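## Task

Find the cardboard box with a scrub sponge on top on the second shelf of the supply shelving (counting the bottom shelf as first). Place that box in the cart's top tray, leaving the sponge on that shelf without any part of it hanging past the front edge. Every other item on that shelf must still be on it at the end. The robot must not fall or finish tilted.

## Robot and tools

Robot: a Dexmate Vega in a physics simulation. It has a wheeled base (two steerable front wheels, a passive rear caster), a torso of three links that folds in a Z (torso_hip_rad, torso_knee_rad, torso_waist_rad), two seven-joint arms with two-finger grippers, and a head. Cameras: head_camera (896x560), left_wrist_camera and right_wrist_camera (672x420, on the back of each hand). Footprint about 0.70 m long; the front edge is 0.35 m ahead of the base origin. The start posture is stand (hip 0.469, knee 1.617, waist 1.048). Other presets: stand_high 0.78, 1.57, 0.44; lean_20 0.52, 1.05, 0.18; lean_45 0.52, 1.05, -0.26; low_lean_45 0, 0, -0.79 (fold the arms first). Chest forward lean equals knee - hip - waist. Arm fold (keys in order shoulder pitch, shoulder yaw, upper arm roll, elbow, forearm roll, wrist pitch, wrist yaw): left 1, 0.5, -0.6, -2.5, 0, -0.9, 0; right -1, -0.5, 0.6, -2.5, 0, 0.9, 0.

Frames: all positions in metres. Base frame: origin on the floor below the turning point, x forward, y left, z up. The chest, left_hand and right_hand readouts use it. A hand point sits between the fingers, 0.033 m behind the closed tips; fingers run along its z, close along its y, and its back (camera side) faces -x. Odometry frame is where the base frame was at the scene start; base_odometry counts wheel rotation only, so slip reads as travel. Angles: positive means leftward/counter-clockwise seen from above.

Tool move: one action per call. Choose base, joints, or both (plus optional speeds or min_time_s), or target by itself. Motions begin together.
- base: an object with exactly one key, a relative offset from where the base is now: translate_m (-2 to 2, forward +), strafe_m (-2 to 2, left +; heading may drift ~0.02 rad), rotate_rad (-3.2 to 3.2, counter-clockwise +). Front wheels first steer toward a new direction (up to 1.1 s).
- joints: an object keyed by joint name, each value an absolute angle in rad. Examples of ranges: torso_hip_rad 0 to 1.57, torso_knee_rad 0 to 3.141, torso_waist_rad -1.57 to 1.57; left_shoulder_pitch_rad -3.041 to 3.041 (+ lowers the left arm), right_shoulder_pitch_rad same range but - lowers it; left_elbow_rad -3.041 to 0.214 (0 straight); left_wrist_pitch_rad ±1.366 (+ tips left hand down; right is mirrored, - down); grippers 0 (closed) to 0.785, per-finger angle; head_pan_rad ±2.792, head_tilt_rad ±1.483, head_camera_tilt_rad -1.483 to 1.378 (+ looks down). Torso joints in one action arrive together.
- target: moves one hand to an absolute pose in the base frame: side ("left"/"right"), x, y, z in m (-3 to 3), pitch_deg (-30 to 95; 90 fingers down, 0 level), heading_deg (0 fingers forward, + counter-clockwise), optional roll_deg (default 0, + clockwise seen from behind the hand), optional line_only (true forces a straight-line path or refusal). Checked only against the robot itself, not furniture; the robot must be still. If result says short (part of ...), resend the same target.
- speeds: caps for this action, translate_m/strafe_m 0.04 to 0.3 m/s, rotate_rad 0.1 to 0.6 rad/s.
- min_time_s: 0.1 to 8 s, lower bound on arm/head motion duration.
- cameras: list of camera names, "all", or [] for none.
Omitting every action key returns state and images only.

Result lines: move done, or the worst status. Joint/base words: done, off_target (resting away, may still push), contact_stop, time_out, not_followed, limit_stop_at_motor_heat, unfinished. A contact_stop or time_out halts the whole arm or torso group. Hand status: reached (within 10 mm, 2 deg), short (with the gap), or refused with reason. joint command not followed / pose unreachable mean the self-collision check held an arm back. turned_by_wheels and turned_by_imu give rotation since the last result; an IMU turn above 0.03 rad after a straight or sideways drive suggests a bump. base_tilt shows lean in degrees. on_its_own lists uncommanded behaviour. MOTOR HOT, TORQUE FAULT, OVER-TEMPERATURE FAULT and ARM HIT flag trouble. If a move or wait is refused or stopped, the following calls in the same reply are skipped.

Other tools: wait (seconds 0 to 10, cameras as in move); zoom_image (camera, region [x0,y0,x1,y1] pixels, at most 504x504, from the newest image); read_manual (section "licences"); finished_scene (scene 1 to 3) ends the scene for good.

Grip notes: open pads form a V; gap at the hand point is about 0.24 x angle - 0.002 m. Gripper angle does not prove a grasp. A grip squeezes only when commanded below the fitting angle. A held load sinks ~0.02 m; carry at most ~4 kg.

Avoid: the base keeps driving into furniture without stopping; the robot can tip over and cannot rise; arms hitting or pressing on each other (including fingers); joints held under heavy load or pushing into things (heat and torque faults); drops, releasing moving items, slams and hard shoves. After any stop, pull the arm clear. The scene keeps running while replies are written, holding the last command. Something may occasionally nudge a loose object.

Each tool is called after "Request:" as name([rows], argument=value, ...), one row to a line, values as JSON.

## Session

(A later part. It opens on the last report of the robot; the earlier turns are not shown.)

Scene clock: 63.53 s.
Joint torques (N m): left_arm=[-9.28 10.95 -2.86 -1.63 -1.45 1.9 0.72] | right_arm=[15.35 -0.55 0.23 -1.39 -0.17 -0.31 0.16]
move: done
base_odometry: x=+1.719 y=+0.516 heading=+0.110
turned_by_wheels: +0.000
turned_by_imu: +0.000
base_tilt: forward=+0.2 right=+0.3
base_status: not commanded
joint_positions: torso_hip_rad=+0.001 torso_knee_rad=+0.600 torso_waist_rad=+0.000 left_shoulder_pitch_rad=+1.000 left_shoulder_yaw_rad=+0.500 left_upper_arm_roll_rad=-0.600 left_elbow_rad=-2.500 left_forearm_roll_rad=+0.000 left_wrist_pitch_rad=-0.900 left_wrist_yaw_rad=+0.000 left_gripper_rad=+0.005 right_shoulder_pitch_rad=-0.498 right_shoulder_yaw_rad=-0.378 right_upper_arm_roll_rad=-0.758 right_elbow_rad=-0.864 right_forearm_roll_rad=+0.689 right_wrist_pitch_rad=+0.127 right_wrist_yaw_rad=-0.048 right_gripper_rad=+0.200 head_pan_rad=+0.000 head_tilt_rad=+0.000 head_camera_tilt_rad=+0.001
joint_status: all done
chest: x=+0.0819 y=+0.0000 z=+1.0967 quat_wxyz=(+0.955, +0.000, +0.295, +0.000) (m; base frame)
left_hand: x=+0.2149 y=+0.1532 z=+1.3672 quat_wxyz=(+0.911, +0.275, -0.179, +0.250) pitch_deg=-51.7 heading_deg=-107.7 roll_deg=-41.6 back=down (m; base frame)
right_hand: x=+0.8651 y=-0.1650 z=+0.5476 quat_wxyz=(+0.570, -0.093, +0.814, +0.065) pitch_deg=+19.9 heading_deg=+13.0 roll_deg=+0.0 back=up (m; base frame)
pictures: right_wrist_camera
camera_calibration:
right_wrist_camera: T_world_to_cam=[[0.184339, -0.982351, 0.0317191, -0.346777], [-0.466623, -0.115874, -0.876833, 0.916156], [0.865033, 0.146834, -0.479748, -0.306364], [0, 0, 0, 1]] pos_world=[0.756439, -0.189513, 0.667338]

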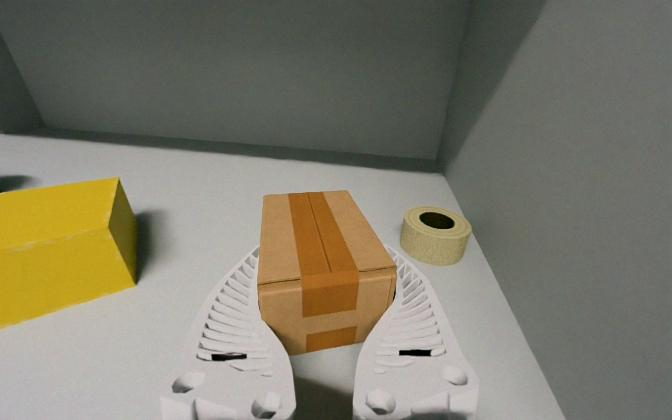

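Request:
move(target={"side":"right","x":0.855,"y":-0.167,"z":0.63,"pitch_deg":20,"heading_deg":12}, cameras=["right_wrist_camera"])

Request:
move(base={"translate_m":-0.38}, cameras=["head_camera"])

Request:
move(base={"rotate_rad":-2.437}, cameras=["head_camera","right_wrist_camera"])

Scene clock: 68.20 s.
Joint torques (N m): left_arm=[-8.31 11.43 -2.87 -1.45 -1.41 2.06 0.72] | right_arm=[12.69 -4.15 8.6 -11.68 -0.39 3.73 -0.3]
move: done
base_odometry: x=+1.719 y=+0.516 heading=+0.110
turned_by_wheels: +0.000
turned_by_imu: +0.001
base_tilt: forward=+0.2 right=+0.3
base_status: not commanded
joint_positions: torso_hip_rad=+0.001 torso_knee_rad=+0.600 torso_waist_rad=+0.000 left_shoulder_pitch_rad=+1.000 left_shoulder_yaw_rad=+0.500 left_upper_arm_roll_rad=-0.600 left_elbow_rad=-2.500 left_forearm_roll_rad=+0.000 left_wrist_pitch_rad=-0.900 left_wrist_yaw_rad=+0.000 left_gripper_rad=+0.005 right_shoulder_pitch_rad=-0.592 right_shoulder_yaw_rad=-0.587 right_upper_arm_roll_rad=-0.682 right_elbow_rad=-1.403 right_forearm_roll_rad=+0.778 right_wrist_pitch_rad=-0.175 right_wrist_yaw_rad=-0.237 right_gripper_rad=+0.200 head_pan_rad=+0.000 head_tilt_rad=+0.000 head_camera_tilt_rad=+0.001
joint_status: not commanded
chest: x=+0.0820 y=+0.0000 z=+1.0967 quat_wxyz=(+0.955, +0.000, +0.295, +0.000) (m; base frame)
left_hand: x=+0.2150 y=+0.1532 z=+1.3672 quat_wxyz=(+0.911, +0.275, -0.179, +0.250) pitch_deg=-51.7 heading_deg=-107.7 roll_deg=-41.6 back=down (m; base frame)
right_hand: x=+0.8551 y=-0.1670 z=+0.6283 quat_wxyz=(+0.570, -0.086, +0.815, +0.060) pitch_deg=+20.1 heading_deg=+12.0 roll_deg=+0.0 back=up (m; base frame)
right_hand_status: reached (straight line, planned for 2.0 s): 2 mm and 0.1 deg off.
pictures: right_wrist_camera
camera_calibration:
right_wrist_camera: T_world_to_cam=[[0.167473, -0.98536, 0.03193, -0.335701], [-0.470465, -0.108339, -0.875743, 0.985935], [0.866381, 0.131641, -0.481721, -0.261154], [0, 0, 0, 1]] pos_world=[0.746327, -0.189593, 0.748341]

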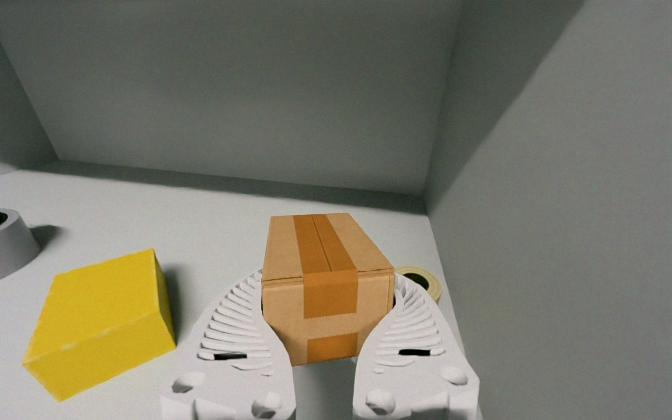

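Scene clock: 71.03 s.
Joint torques (N m): left_arm=[-7.9 11.6 -3.53 -1.51 -1.46 2.2 0.68] | right_arm=[13.88 -3.32 9.17 -10.4 -0.55 3.14 -0.21]
move: done
base_odometry: x=+1.341 y=+0.475 heading=+0.110
turned_by_wheels: +0.000
turned_by_imu: +0.003
base_tilt: forward=+0.2 right=+0.3
base_status: done
joint_positions: torso_hip_rad=+0.001 torso_knee_rad=+0.600 torso_waist_rad=+0.000 left_shoulder_pitch_rad=+1.000 left_shoulder_yaw_rad=+0.500 left_upper_arm_roll_rad=-0.600 left_elbow_rad=-2.500 left_forearm_roll_rad=+0.000 left_wrist_pitch_rad=-0.900 left_wrist_yaw_rad=+0.000 left_gripper_rad=+0.005 right_shoulder_pitch_rad=-0.593 right_shoulder_yaw_rad=-0.589 right_upper_arm_roll_rad=-0.682 right_elbow_rad=-1.409 right_forearm_roll_rad=+0.779 right_wrist_pitch_rad=-0.178 right_wrist_yaw_rad=-0.239 right_gripper_rad=+0.200 head_pan_rad=+0.000 head_tilt_rad=+0.000 head_camera_tilt_rad=+0.001
joint_status: not commanded
chest: x=+0.0821 y=+0.0000 z=+1.0966 quat_wxyz=(+0.955, +0.000, +0.295, +0.000) (m; base frame)
left_hand: x=+0.2151 y=+0.1532 z=+1.3671 quat_wxyz=(+0.911, +0.275, -0.179, +0.250) pitch_deg=-51.7 heading_deg=-107.7 roll_deg=-41.6 back=down (m; base frame)
right_hand: x=+0.8548 y=-0.1669 z=+0.6292 quat_wxyz=(+0.570, -0.086, +0.815, +0.060) pitch_deg=+20.1 heading_deg=+12.0 roll_deg=+0.0 back=up (m; base frame)
pictures: head_camera
camera_calibration:
head_camera: T_world_to_cam=[[0.0152568, -0.999788, 0.0138589, 0.0112992], [-0.56082, -0.0200315, -0.827695, 1.06073], [0.827797, 0.00485567, -0.561006, 0.582133], [0, 0, 0, 1]] pos_world=[0.112819, 0.0297183, 1.20439]

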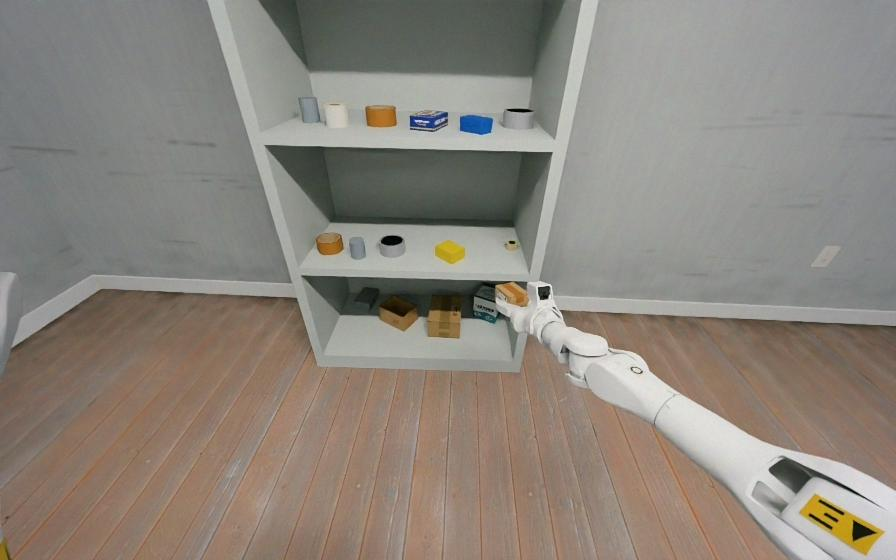

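Scene clock: 76.67 s.
Joint torques (N m): left_arm=[-8.54 11.41 -2.8 -1.42 -1.45 2.18 0.76] | right_arm=[13.32 -3.29 8.57 -11.63 -0.28 3.46 -0.16]
move: done
base_odometry: x=+1.341 y=+0.475 heading=-2.325
turned_by_wheels: -2.435
turned_by_imu: -2.367
base_tilt: forward=+0.2 right=+0.3
base_status: done
joint_positions: torso_hip_rad=+0.001 torso_knee_rad=+0.600 torso_waist_rad=+0.000 left_shoulder_pitch_rad=+1.000 left_shoulder_yaw_rad=+0.500 left_upper_arm_roll_rad=-0.600 left_elbow_rad=-2.500 left_forearm_roll_rad=+0.000 left_wrist_pitch_rad=-0.900 left_wrist_yaw_rad=+0.000 left_gripper_rad=+0.005 right_shoulder_pitch_rad=-0.593 right_shoulder_yaw_rad=-0.589 right_upper_arm_roll_rad=-0.681 right_elbow_rad=-1.409 right_forearm_roll_rad=+0.779 right_wrist_pitch_rad=-0.178 right_wrist_yaw_rad=-0.239 right_gripper_rad=+0.200 head_pan_rad=+0.000 head_tilt_rad=+0.000 head_camera_tilt_rad=+0.001
joint_status: not commanded
chest: x=+0.0821 y=+0.0000 z=+1.0966 quat_wxyz=(+0.955, +0.000, +0.295, +0.000) (m; base frame)
left_hand: x=+0.2151 y=+0.1532 z=+1.3671 quat_wxyz=(+0.911, +0.275, -0.179, +0.250) pitch_deg=-51.7 heading_deg=-107.7 roll_deg=-41.6 back=down (m; base frame)
right_hand: x=+0.8548 y=-0.1670 z=+0.6292 quat_wxyz=(+0.570, -0.086, +0.815, +0.060) pitch_deg=+20.1 heading_deg=+12.0 roll_deg=+0.0 back=up (m; base frame)
pictures: head_camera, right_wrist_camera
camera_calibration:
head_camera: T_world_to_cam=[[0.0152568, -0.999788, 0.0138589, 0.0112992], [-0.56082, -0.0200315, -0.827695, 1.06073], [0.827797, 0.00485567, -0.561006, 0.582133], [0, 0, 0, 1]] pos_world=[0.112819, 0.0297183, 1.20439]
right_wrist_camera: T_world_to_cam=[[0.167519, -0.985342, 0.0322238, -0.33593], [-0.470504, -0.108628, -0.875686, 0.986514], [0.866351, 0.131532, -0.481805, -0.260396], [0, 0, 0, 1]] pos_world=[0.746027, -0.189592, 0.749241]

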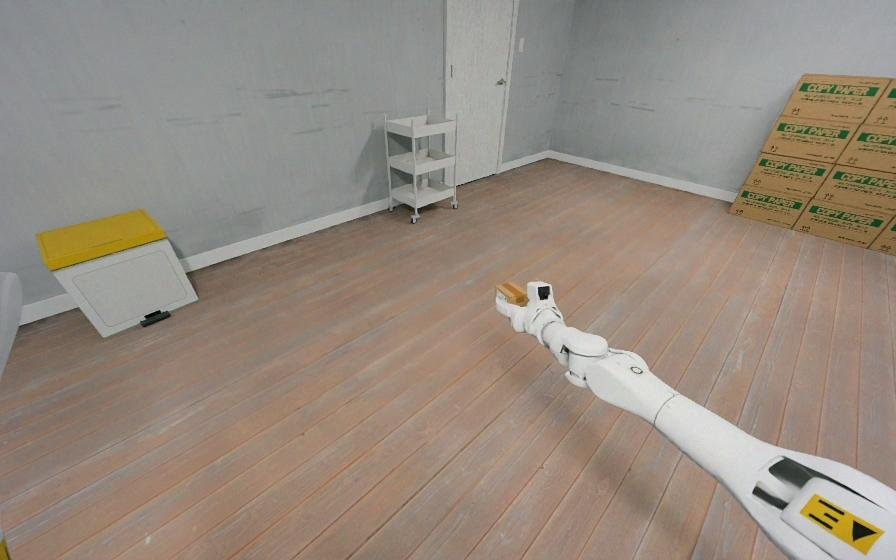

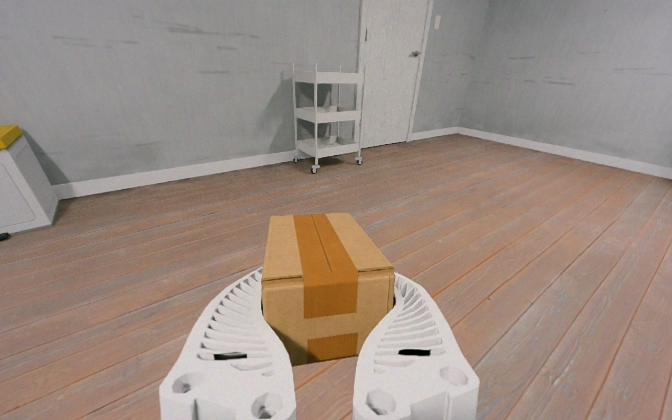

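Request:
move(base={"translate_m":2.12}, joints={"torso_waist_rad":0.3,"head_camera_tilt_rad":0.45}, cameras=[])

Request:
move(base={"rotate_rad":0.79}, cameras=["head_camera","right_wrist_camera"])

"base": translate_m = 2.12 is out of range: |translate_m| is at most 2
Scene clock: 77.47 s.
Joint torques (N m): left_arm=[-7.88 10.47 -2.71 -1.63 -1.5 2.31 0.73] | right_arm=[13.66 -3.51 9.14 -11.28 -0.67 3.66 -0.01]
base_odometry: x=+1.341 y=+0.475 heading=-2.325
turned_by_wheels: +0.000
turned_by_imu: +0.000
base_tilt: forward=+0.2 right=+0.2
base_status: done
joint_positions: torso_hip_rad=+0.001 torso_knee_rad=+0.600 torso_waist_rad=+0.000 left_shoulder_pitch_rad=+1.000 left_shoulder_yaw_rad=+0.500 left_upper_arm_roll_rad=-0.600 left_elbow_rad=-2.500 left_forearm_roll_rad=+0.000 left_wrist_pitch_rad=-0.900 left_wrist_yaw_rad=+0.000 left_gripper_rad=+0.005 right_shoulder_pitch_rad=-0.593 right_shoulder_yaw_rad=-0.589 right_upper_arm_roll_rad=-0.681 right_elbow_rad=-1.409 right_forearm_roll_rad=+0.779 right_wrist_pitch_rad=-0.178 right_wrist_yaw_rad=-0.239 right_gripper_rad=+0.200 head_pan_rad=+0.000 head_tilt_rad=+0.000 head_camera_tilt_rad=+0.001
joint_status: not commanded
chest: x=+0.0821 y=+0.0000 z=+1.0966 quat_wxyz=(+0.955, +0.000, +0.295, +0.000) (m; base frame)
left_hand: x=+0.2151 y=+0.1532 z=+1.3671 quat_wxyz=(+0.911, +0.275, -0.179, +0.250) pitch_deg=-51.7 heading_deg=-107.7 roll_deg=-41.6 back=down (m; base frame)
right_hand: x=+0.8548 y=-0.1670 z=+0.6292 quat_wxyz=(+0.570, -0.086, +0.815, +0.060) pitch_deg=+20.1 heading_deg=+12.0 roll_deg=+0.0 back=up (m; base frame)
pictures: none

not run: a call was refused earlier in this reply.

Request:
move(base={"translate_m":2.0}, joints={"torso_waist_rad":0.3,"head_camera_tilt_rad":0.45}, cameras=[])

Request:
move(base={"rotate_rad":0.79}, cameras=["head_camera","right_wrist_camera"])

Scene clock: 86.30 s.
Joint torques (N m): left_arm=[-10.2 10.05 -1.51 0.03 -0.97 2.3 0.53] | right_arm=[16.96 -1.4 9.97 -9.86 -0.55 3.84 -0.24]
move: done
base_odometry: x=-0.032 y=-0.980 heading=-2.325
turned_by_wheels: -0.001
turned_by_imu: -0.008
base_tilt: forward=+0.1 right=+0.3
base_status: done
joint_positions: torso_hip_rad=+0.001 torso_knee_rad=+0.600 torso_waist_rad=+0.300 left_shoulder_pitch_rad=+1.000 left_shoulder_yaw_rad=+0.500 left_upper_arm_roll_rad=-0.600 left_elbow_rad=-2.500 left_forearm_roll_rad=+0.000 left_wrist_pitch_rad=-0.900 left_wrist_yaw_rad=+0.000 left_gripper_rad=+0.005 right_shoulder_pitch_rad=-0.593 right_shoulder_yaw_rad=-0.589 right_upper_arm_roll_rad=-0.681 right_elbow_rad=-1.409 right_forearm_roll_rad=+0.779 right_wrist_pitch_rad=-0.178 right_wrist_yaw_rad=-0.239 right_gripper_rad=+0.200 head_pan_rad=+0.000 head_tilt_rad=+0.000 head_camera_tilt_rad=+0.449
joint_status: all done
chest: x=-0.0454 y=+0.0000 z=+1.1385 quat_wxyz=(+0.989, +0.000, +0.149, +0.000) (m; base frame)
left_hand: x=+0.0017 y=+0.1532 z=+1.4362 quat_wxyz=(+0.874, +0.235, -0.313, +0.288) pitch_deg=-43.9 heading_deg=-124.9 roll_deg=-18.6 back=down (m; base frame)
right_hand: x=+0.8309 y=-0.1670 z=+0.9202 quat_wxyz=(+0.685, -0.094, +0.721, +0.046) pitch_deg=+3.2 heading_deg=+11.3 roll_deg=-3.5 back=up (m; base frame)
pictures: none
No camera images: "cameras" was empty.

Scene clock: 89.17 s.
Joint torques (N m): left_arm=[-10.28 11.11 -1.59 0.03 -0.89 3 0.45] | right_arm=[16.7 -1.32 9.19 -10.06 -0.59 3.84 -0.23]
move: done
base_odometry: x=-0.032 y=-0.981 heading=-1.536
turned_by_wheels: +0.789
turned_by_imu: +0.768
base_tilt: forward=+0.2 right=+0.3
base_status: done
joint_positions: torso_hip_rad=+0.001 torso_knee_rad=+0.600 torso_waist_rad=+0.300 left_shoulder_pitch_rad=+1.000 left_shoulder_yaw_rad=+0.500 left_upper_arm_roll_rad=-0.600 left_elbow_rad=-2.500 left_forearm_roll_rad=+0.000 left_wrist_pitch_rad=-0.900 left_wrist_yaw_rad=+0.000 left_gripper_rad=+0.005 right_shoulder_pitch_rad=-0.593 right_shoulder_yaw_rad=-0.589 right_upper_arm_roll_rad=-0.681 right_elbow_rad=-1.409 right_forearm_roll_rad=+0.779 right_wrist_pitch_rad=-0.178 right_wrist_yaw_rad=-0.239 right_gripper_rad=+0.200 head_pan_rad=+0.000 head_tilt_rad=+0.000 head_camera_tilt_rad=+0.449
joint_status: not commanded
chest: x=-0.0454 y=+0.0000 z=+1.1385 quat_wxyz=(+0.989, +0.000, +0.149, +0.000) (m; base frame)
left_hand: x=+0.0017 y=+0.1532 z=+1.4362 quat_wxyz=(+0.874, +0.235, -0.313, +0.288) pitch_deg=-43.9 heading_deg=-124.9 roll_deg=-18.6 back=down (m; base frame)
right_hand: x=+0.8309 y=-0.1670 z=+0.9202 quat_wxyz=(+0.685, -0.094, +0.721, +0.046) pitch_deg=+3.2 heading_deg=+11.3 roll_deg=-3.5 back=up (m; base frame)
pictures: head_camera, right_wrist_camera
camera_calibration:
head_camera: T_world_to_cam=[[0.0170658, -0.999786, 0.0116525, 0.0160876], [-0.677343, -0.0201328, -0.735392, 0.875765], [0.735469, 0.0046573, -0.677542, 0.858533], [0, 0, 0, 1]] pos_world=[-0.0385055, 0.0297173, 1.22554]
right_wrist_camera: T_world_to_cam=[[0.150533, -0.985341, 0.0802718, -0.371306], [-0.190931, -0.108645, -0.975572, 1.08971], [0.969992, 0.131529, -0.204487, -0.440806], [0, 0, 0, 1]] pos_world=[0.691531, -0.189492, 1.00276]

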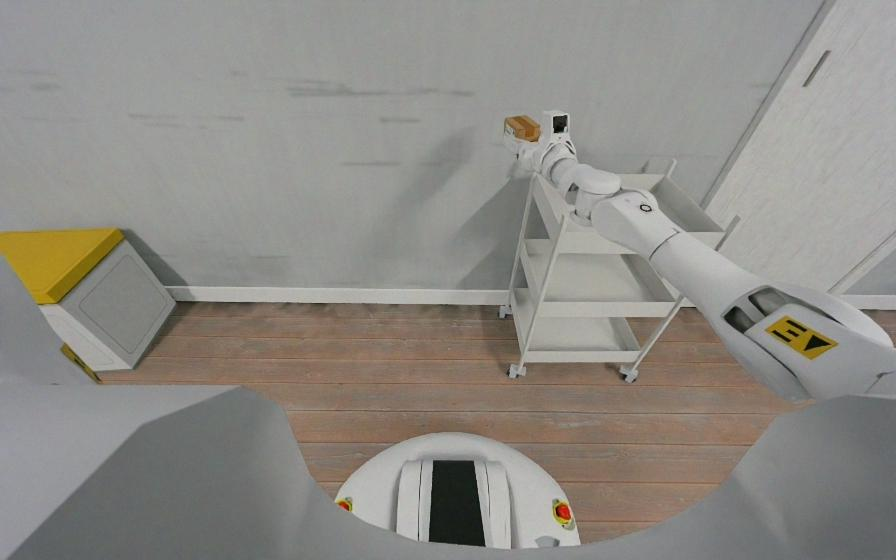

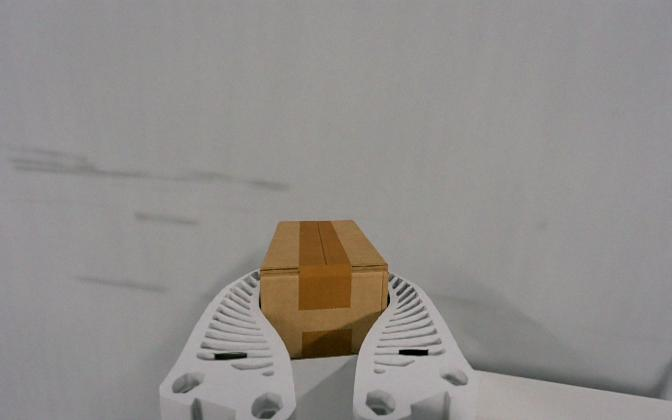

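Request:
move(target={"side":"right","x":0.72,"y":-0.46,"z":0.78,"pitch_deg":25,"heading_deg":0}, cameras=[])

Request:
move(base={"translate_m":0.13}, cameras=["head_camera","right_wrist_camera"])

Scene clock: 93.27 s.
Joint torques (N m): left_arm=[-10.11 10.16 -1.59 -0.71 -0.83 3.4 0.5] | right_arm=[10.73 -11.91 13.09 -4.1 -0.33 4.11 0.25]
move: done
base_odometry: x=-0.032 y=-0.981 heading=-1.536
turned_by_wheels: +0.000
turned_by_imu: +0.001
base_tilt: forward=+0.1 right=+0.4
base_status: not commanded
joint_positions: torso_hip_rad=+0.001 torso_knee_rad=+0.600 torso_waist_rad=+0.300 left_shoulder_pitch_rad=+1.000 left_shoulder_yaw_rad=+0.500 left_upper_arm_roll_rad=-0.600 left_elbow_rad=-2.500 left_forearm_roll_rad=+0.000 left_wrist_pitch_rad=-0.900 left_wrist_yaw_rad=+0.000 left_gripper_rad=+0.005 right_shoulder_pitch_rad=-0.910 right_shoulder_yaw_rad=-1.068 right_upper_arm_roll_rad=-0.396 right_elbow_rad=-1.492 right_forearm_roll_rad=+1.155 right_wrist_pitch_rad=-0.405 right_wrist_yaw_rad=-0.124 right_gripper_rad=+0.200 head_pan_rad=+0.000 head_tilt_rad=+0.000 head_camera_tilt_rad=+0.449
joint_status: not commanded
chest: x=-0.0454 y=+0.0000 z=+1.1385 quat_wxyz=(+0.989, +0.000, +0.149, +0.000) (m; base frame)
left_hand: x=+0.0017 y=+0.1532 z=+1.4362 quat_wxyz=(+0.874, +0.235, -0.313, +0.288) pitch_deg=-43.9 heading_deg=-124.9 roll_deg=-18.6 back=down (m; base frame)
right_hand: x=+0.7216 y=-0.4564 z=+0.7805 quat_wxyz=(+0.539, -0.001, +0.842, +0.001) pitch_deg=+24.8 heading_deg=+0.1 roll_deg=+0.0 back=up (m; base frame)
right_hand_status: reached (straight line, planned for 1.9 s): 4 mm and 0.3 deg off.
pictures: none
No camera images: "cameras" was empty.

Scene clock: 95.40 s.
Joint torques (N m): left_arm=[-10.1 10.46 -1.74 0.04 -0.83 3.28 0.42] | right_arm=[11.13 -11.11 12.53 -3.76 -0.21 3.48 0.21]
move: done
base_odometry: x=-0.028 y=-1.111 heading=-1.535
turned_by_wheels: +0.001
turned_by_imu: +0.001
base_tilt: forward=+0.1 right=+0.3
base_status: done
joint_positions: torso_hip_rad=+0.001 torso_knee_rad=+0.600 torso_waist_rad=+0.300 left_shoulder_pitch_rad=+1.000 left_shoulder_yaw_rad=+0.500 left_upper_arm_roll_rad=-0.600 left_elbow_rad=-2.500 left_forearm_roll_rad=+0.000 left_wrist_pitch_rad=-0.900 left_wrist_yaw_rad=+0.000 left_gripper_rad=+0.005 right_shoulder_pitch_rad=-0.913 right_shoulder_yaw_rad=-1.073 right_upper_arm_roll_rad=-0.393 right_elbow_rad=-1.490 right_forearm_roll_rad=+1.159 right_wrist_pitch_rad=-0.407 right_wrist_yaw_rad=-0.121 right_gripper_rad=+0.200 head_pan_rad=+0.000 head_tilt_rad=+0.000 head_camera_tilt_rad=+0.449
joint_status: not commanded
chest: x=-0.0454 y=+0.0000 z=+1.1385 quat_wxyz=(+0.989, +0.000, +0.149, +0.000) (m; base frame)
left_hand: x=+0.0017 y=+0.1532 z=+1.4362 quat_wxyz=(+0.874, +0.235, -0.313, +0.288) pitch_deg=-43.9 heading_deg=-124.9 roll_deg=-18.6 back=down (m; base frame)
right_hand: x=+0.7199 y=-0.4597 z=+0.7795 quat_wxyz=(+0.537, +0.000, +0.844, +0.000) pitch_deg=+25.0 heading_deg=+0.0 roll_deg=+0.0 back=up (m; base frame)
pictures: head_camera, right_wrist_camera
camera_calibration:
head_camera: T_world_to_cam=[[0.0170658, -0.999786, 0.0116525, 0.0160876], [-0.677343, -0.0201328, -0.735392, 0.875765], [0.735469, 0.0046573, -0.677542, 0.858533], [0, 0, 0, 1]] pos_world=[-0.0385055, 0.0297173, 1.22554]
right_wrist_camera: T_world_to_cam=[[-0.0378214, -0.998651, 0.0355699, -0.4674], [-0.556929, -0.008489, -0.830516, 1.09595], [0.829698, -0.0512212, -0.555857, -0.032517], [0, 0, 0, 1]] pos_world=[0.619666, -0.459132, 0.908752]

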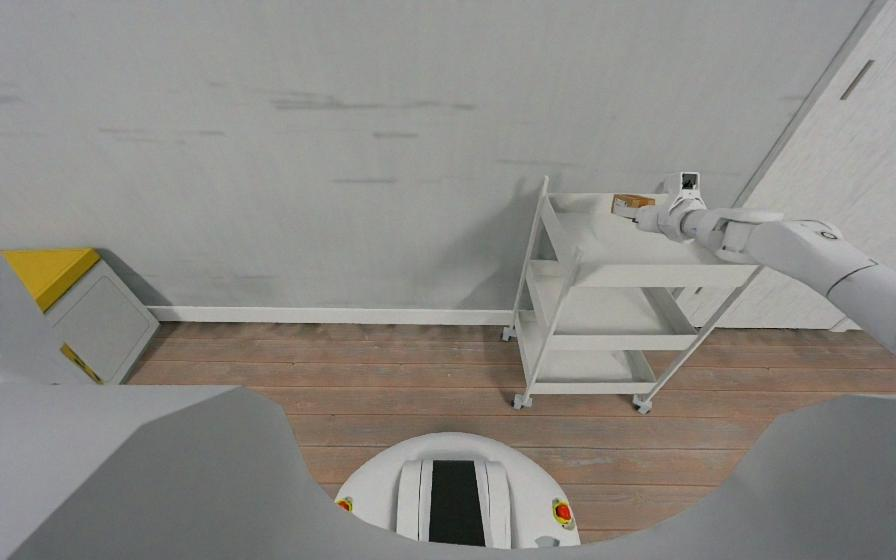

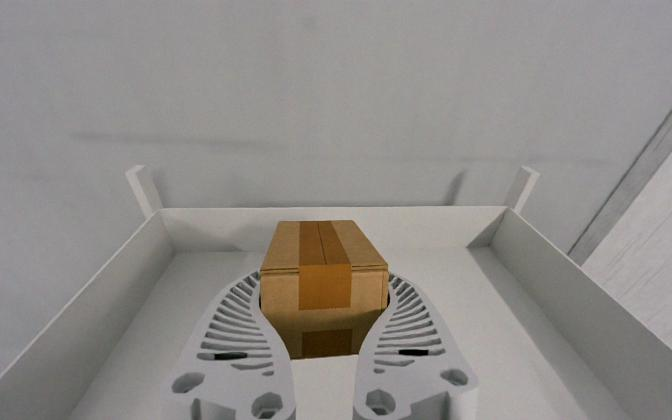

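Request:
move(target={"side":"right","x":0.74,"y":-0.46,"z":0.668,"pitch_deg":26,"heading_deg":0}, cameras=["right_wrist_camera"])

Scene clock: 107.73 s.
Joint torques (N m): left_arm=[-10.49 9.52 -1.63 0.38 -0.88 2.53 0.33] | right_arm=[-27.9 7.74 -13.01 11.65 -0.15 -11.31 -0.18]
move: short
TORQUE FAULT: right_wrist_pitch_rad reached its load limit. The right arm stopped for 10 seconds, dropped its targets and accepts commands again: back off and push less far. The stop added 9.4 s to the call and to motion_time.
base_odometry: x=-0.028 y=-1.111 heading=-1.535
turned_by_wheels: +0.000
turned_by_imu: +0.003
base_tilt: forward=+0.1 right=+0.3
base_status: not commanded
joint_positions: torso_hip_rad=+0.002 torso_knee_rad=+0.599 torso_waist_rad=+0.301 left_shoulder_pitch_rad=+1.000 left_shoulder_yaw_rad=+0.500 left_upper_arm_roll_rad=-0.600 left_elbow_rad=-2.500 left_forearm_roll_rad=+0.000 left_wrist_pitch_rad=-0.900 left_wrist_yaw_rad=+0.000 left_gripper_rad=+0.005 right_shoulder_pitch_rad=-0.802 right_shoulder_yaw_rad=-0.857 right_upper_arm_roll_rad=-0.543 right_elbow_rad=-1.113 right_forearm_roll_rad=+0.975 right_wrist_pitch_rad=-0.206 right_wrist_yaw_rad=+0.027 right_gripper_rad=+0.200 head_pan_rad=+0.000 head_tilt_rad=+0.000 head_camera_tilt_rad=+0.449
joint_status: not commanded
chest: x=-0.0474 y=+0.0000 z=+1.1386 quat_wxyz=(+0.989, +0.000, +0.148, +0.000) (m; base frame)
left_hand: x=-0.0012 y=+0.1532 z=+1.4364 quat_wxyz=(+0.874, +0.234, -0.314, +0.288) pitch_deg=-43.8 heading_deg=-125.1 roll_deg=-18.4 back=down (m; base frame)
right_hand: x=+0.7433 y=-0.4637 z=+0.6936 quat_wxyz=(+0.541, +0.003, +0.841, +0.000) pitch_deg=+24.5 heading_deg=-0.2 roll_deg=+0.2 back=up (m; base frame)
right_hand_status: short (straight line, planned for 1.7 s): torque_fault, 26 mm and 1.5 deg off.
pictures: right_wrist_camera
camera_calibration:
right_wrist_camera: T_world_to_cam=[[-0.0442893, -0.998521, 0.0315322, -0.459834], [-0.549032, -0.00204136, -0.835799, 1.03829], [0.834627, -0.0543291, -0.54813, -0.110307], [0, 0, 0, 1]] pos_world=[0.641754, -0.463027, 0.821838]

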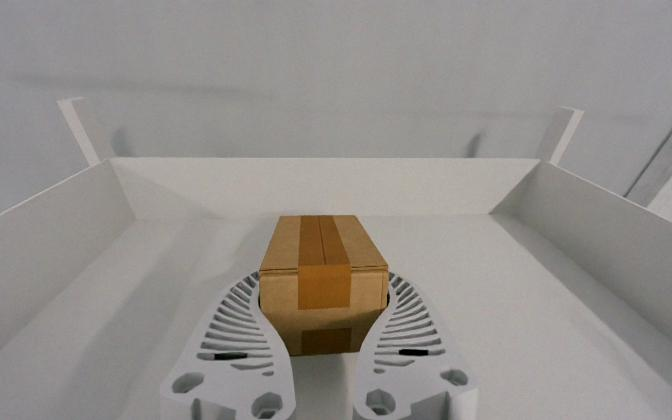

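Request:
move(target={"side":"right","x":0.755,"y":-0.46,"z":0.70,"pitch_deg":37,"heading_deg":0}, cameras=[])

Request:
move(target={"side":"right","x":0.755,"y":-0.46,"z":0.674,"pitch_deg":35,"heading_deg":0}, cameras=["right_wrist_camera"])

Scene clock: 111.27 s.
Joint torques (N m): left_arm=[-11.38 10.94 -1.52 0.96 -0.86 2.82 0.4] | right_arm=[24.13 -5.51 3.45 -3.5 -0.23 1.44 0.48]
move: done
base_odometry: x=-0.028 y=-1.111 heading=-1.535
turned_by_wheels: +0.000
turned_by_imu: +0.001
base_tilt: forward=+0.2 right=+0.3
base_status: not commanded
joint_positions: torso_hip_rad=+0.001 torso_knee_rad=+0.600 torso_waist_rad=+0.300 left_shoulder_pitch_rad=+1.000 left_shoulder_yaw_rad=+0.500 left_upper_arm_roll_rad=-0.600 left_elbow_rad=-2.500 left_forearm_roll_rad=+0.000 left_wrist_pitch_rad=-0.900 left_wrist_yaw_rad=+0.000 left_gripper_rad=+0.005 right_shoulder_pitch_rad=-0.540 right_shoulder_yaw_rad=-0.833 right_upper_arm_roll_rad=-0.624 right_elbow_rad=-1.029 right_forearm_roll_rad=+0.963 right_wrist_pitch_rad=-0.576 right_wrist_yaw_rad=+0.053 right_gripper_rad=+0.200 head_pan_rad=+0.000 head_tilt_rad=+0.000 head_camera_tilt_rad=+0.449
joint_status: not commanded
chest: x=-0.0457 y=+0.0000 z=+1.1385 quat_wxyz=(+0.989, +0.000, +0.149, +0.000) (m; base frame)
left_hand: x=+0.0013 y=+0.1532 z=+1.4362 quat_wxyz=(+0.874, +0.235, -0.313, +0.288) pitch_deg=-43.9 heading_deg=-124.9 roll_deg=-18.6 back=down (m; base frame)
right_hand: x=+0.7554 y=-0.4601 z=+0.6973 quat_wxyz=(+0.446, +0.000, +0.895, +0.000) pitch_deg=+37.0 heading_deg=+0.0 roll_deg=+0.0 back=up (m; base frame)
right_hand_status: reached (straight line, planned for 1.5 s): 3 mm and 0.0 deg off.
pictures: none
No camera images: "cameras" was empty.

Scene clock: 113.20 s.
Joint torques (N m): left_arm=[-10.71 10.52 -1.61 -0.21 -0.97 2.8 0.41] | right_arm=[2.95 -4.7 -1.25 2.1 -0.65 -2.21 -0.46]
move: done
base_odometry: x=-0.028 y=-1.111 heading=-1.535
turned_by_wheels: +0.000
turned_by_imu: +0.000
base_tilt: forward=+0.2 right=+0.3
base_status: not commanded
joint_positions: torso_hip_rad=+0.001 torso_knee_rad=+0.600 torso_waist_rad=+0.300 left_shoulder_pitch_rad=+1.000 left_shoulder_yaw_rad=+0.500 left_upper_arm_roll_rad=-0.600 left_elbow_rad=-2.500 left_forearm_roll_rad=+0.000 left_wrist_pitch_rad=-0.900 left_wrist_yaw_rad=+0.000 left_gripper_rad=+0.005 right_shoulder_pitch_rad=-0.581 right_shoulder_yaw_rad=-0.805 right_upper_arm_roll_rad=-0.631 right_elbow_rad=-0.977 right_forearm_roll_rad=+0.943 right_wrist_pitch_rad=-0.465 right_wrist_yaw_rad=+0.072 right_gripper_rad=+0.200 head_pan_rad=+0.000 head_tilt_rad=+0.000 head_camera_tilt_rad=+0.449
joint_status: not commanded
chest: x=-0.0458 y=+0.0000 z=+1.1385 quat_wxyz=(+0.989, +0.000, +0.149, +0.000) (m; base frame)
left_hand: x=+0.0012 y=+0.1532 z=+1.4362 quat_wxyz=(+0.874, +0.234, -0.313, +0.288) pitch_deg=-43.9 heading_deg=-125.0 roll_deg=-18.6 back=down (m; base frame)
right_hand: x=+0.7558 y=-0.4599 z=+0.6766 quat_wxyz=(+0.462, +0.000, +0.887, +0.000) pitch_deg=+34.9 heading_deg=+0.0 roll_deg=+0.0 back=up (m; base frame)
right_hand_status: reached (straight line, planned for 0.7 s): 3 mm and 0.1 deg off.
pictures: right_wrist_camera
camera_calibration:
right_wrist_camera: T_world_to_cam=[[-0.031479, -0.998662, 0.041037, -0.471132], [-0.691417, -0.00789113, -0.722413, 1.05923], [0.72177, -0.0511145, -0.690243, 0.0530483], [0, 0, 0, 1]] pos_world=[0.679248, -0.459432, 0.821149]

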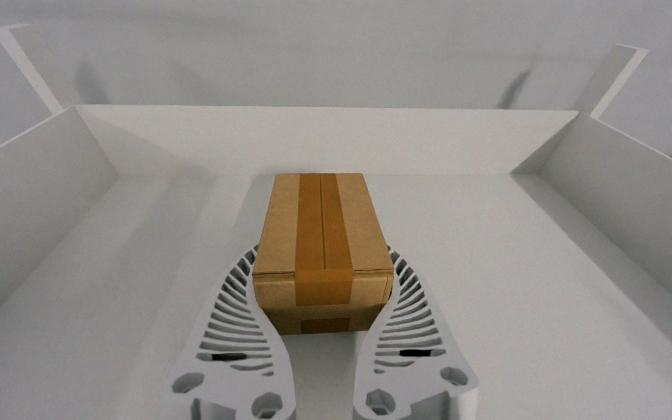

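Touching and levelled. Release and finish.

Request:
move(joints={"right_gripper_rad":0.55}, cameras=["right_wrist_camera"])

Request:
finished_scene(scene=2)

Scene clock: 114.43 s.
Joint torques (N m): left_arm=[-9.91 10.17 -1.66 0.14 -0.94 2.48 0.54] | right_arm=[3.73 -7.26 1.23 1.08 -0.52 -0.86 0.13]
move: done
base_odometry: x=-0.028 y=-1.111 heading=-1.535
turned_by_wheels: +0.000
turned_by_imu: +0.000
base_tilt: forward=+0.2 right=+0.3
base_status: not commanded
joint_positions: torso_hip_rad=+0.001 torso_knee_rad=+0.600 torso_waist_rad=+0.300 left_shoulder_pitch_rad=+1.000 left_shoulder_yaw_rad=+0.500 left_upper_arm_roll_rad=-0.600 left_elbow_rad=-2.500 left_forearm_roll_rad=+0.000 left_wrist_pitch_rad=-0.900 left_wrist_yaw_rad=+0.000 left_gripper_rad=+0.005 right_shoulder_pitch_rad=-0.583 right_shoulder_yaw_rad=-0.804 right_upper_arm_roll_rad=-0.631 right_elbow_rad=-0.975 right_forearm_roll_rad=+0.942 right_wrist_pitch_rad=-0.460 right_wrist_yaw_rad=+0.073 right_gripper_rad=+0.550 head_pan_rad=+0.000 head_tilt_rad=+0.000 head_camera_tilt_rad=+0.449
joint_status: all done
chest: x=-0.0458 y=+0.0000 z=+1.1385 quat_wxyz=(+0.989, +0.000, +0.149, +0.000) (m; base frame)
left_hand: x=+0.0011 y=+0.1532 z=+1.4362 quat_wxyz=(+0.874, +0.234, -0.313, +0.288) pitch_deg=-43.9 heading_deg=-125.0 roll_deg=-18.6 back=down (m; base frame)
right_hand: x=+0.7556 y=-0.4599 z=+0.6754 quat_wxyz=(+0.463, +0.000, +0.887, +0.000) pitch_deg=+34.9 heading_deg=+0.0 roll_deg=+0.0 back=up (m; base frame)
pictures: right_wrist_camera
camera_calibration:
right_wrist_camera: T_world_to_cam=[[-0.0315426, -0.99865, 0.041279, -0.471238], [-0.690553, -0.00808361, -0.723237, 1.05808], [0.722594, -0.0513181, -0.689366, 0.0509955], [0, 0, 0, 1]] pos_world=[0.678947, -0.459432, 0.819848]

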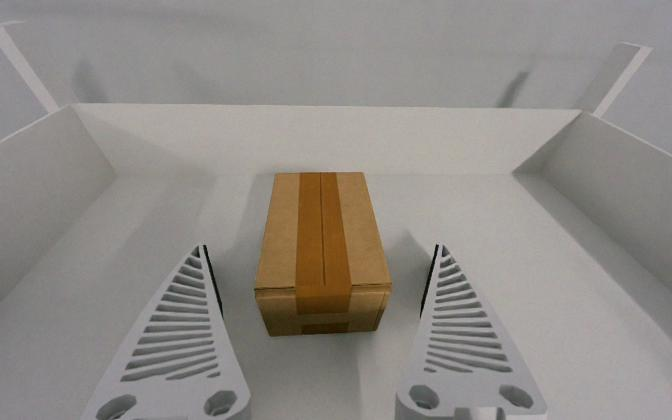

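The scene is finished: the task was done.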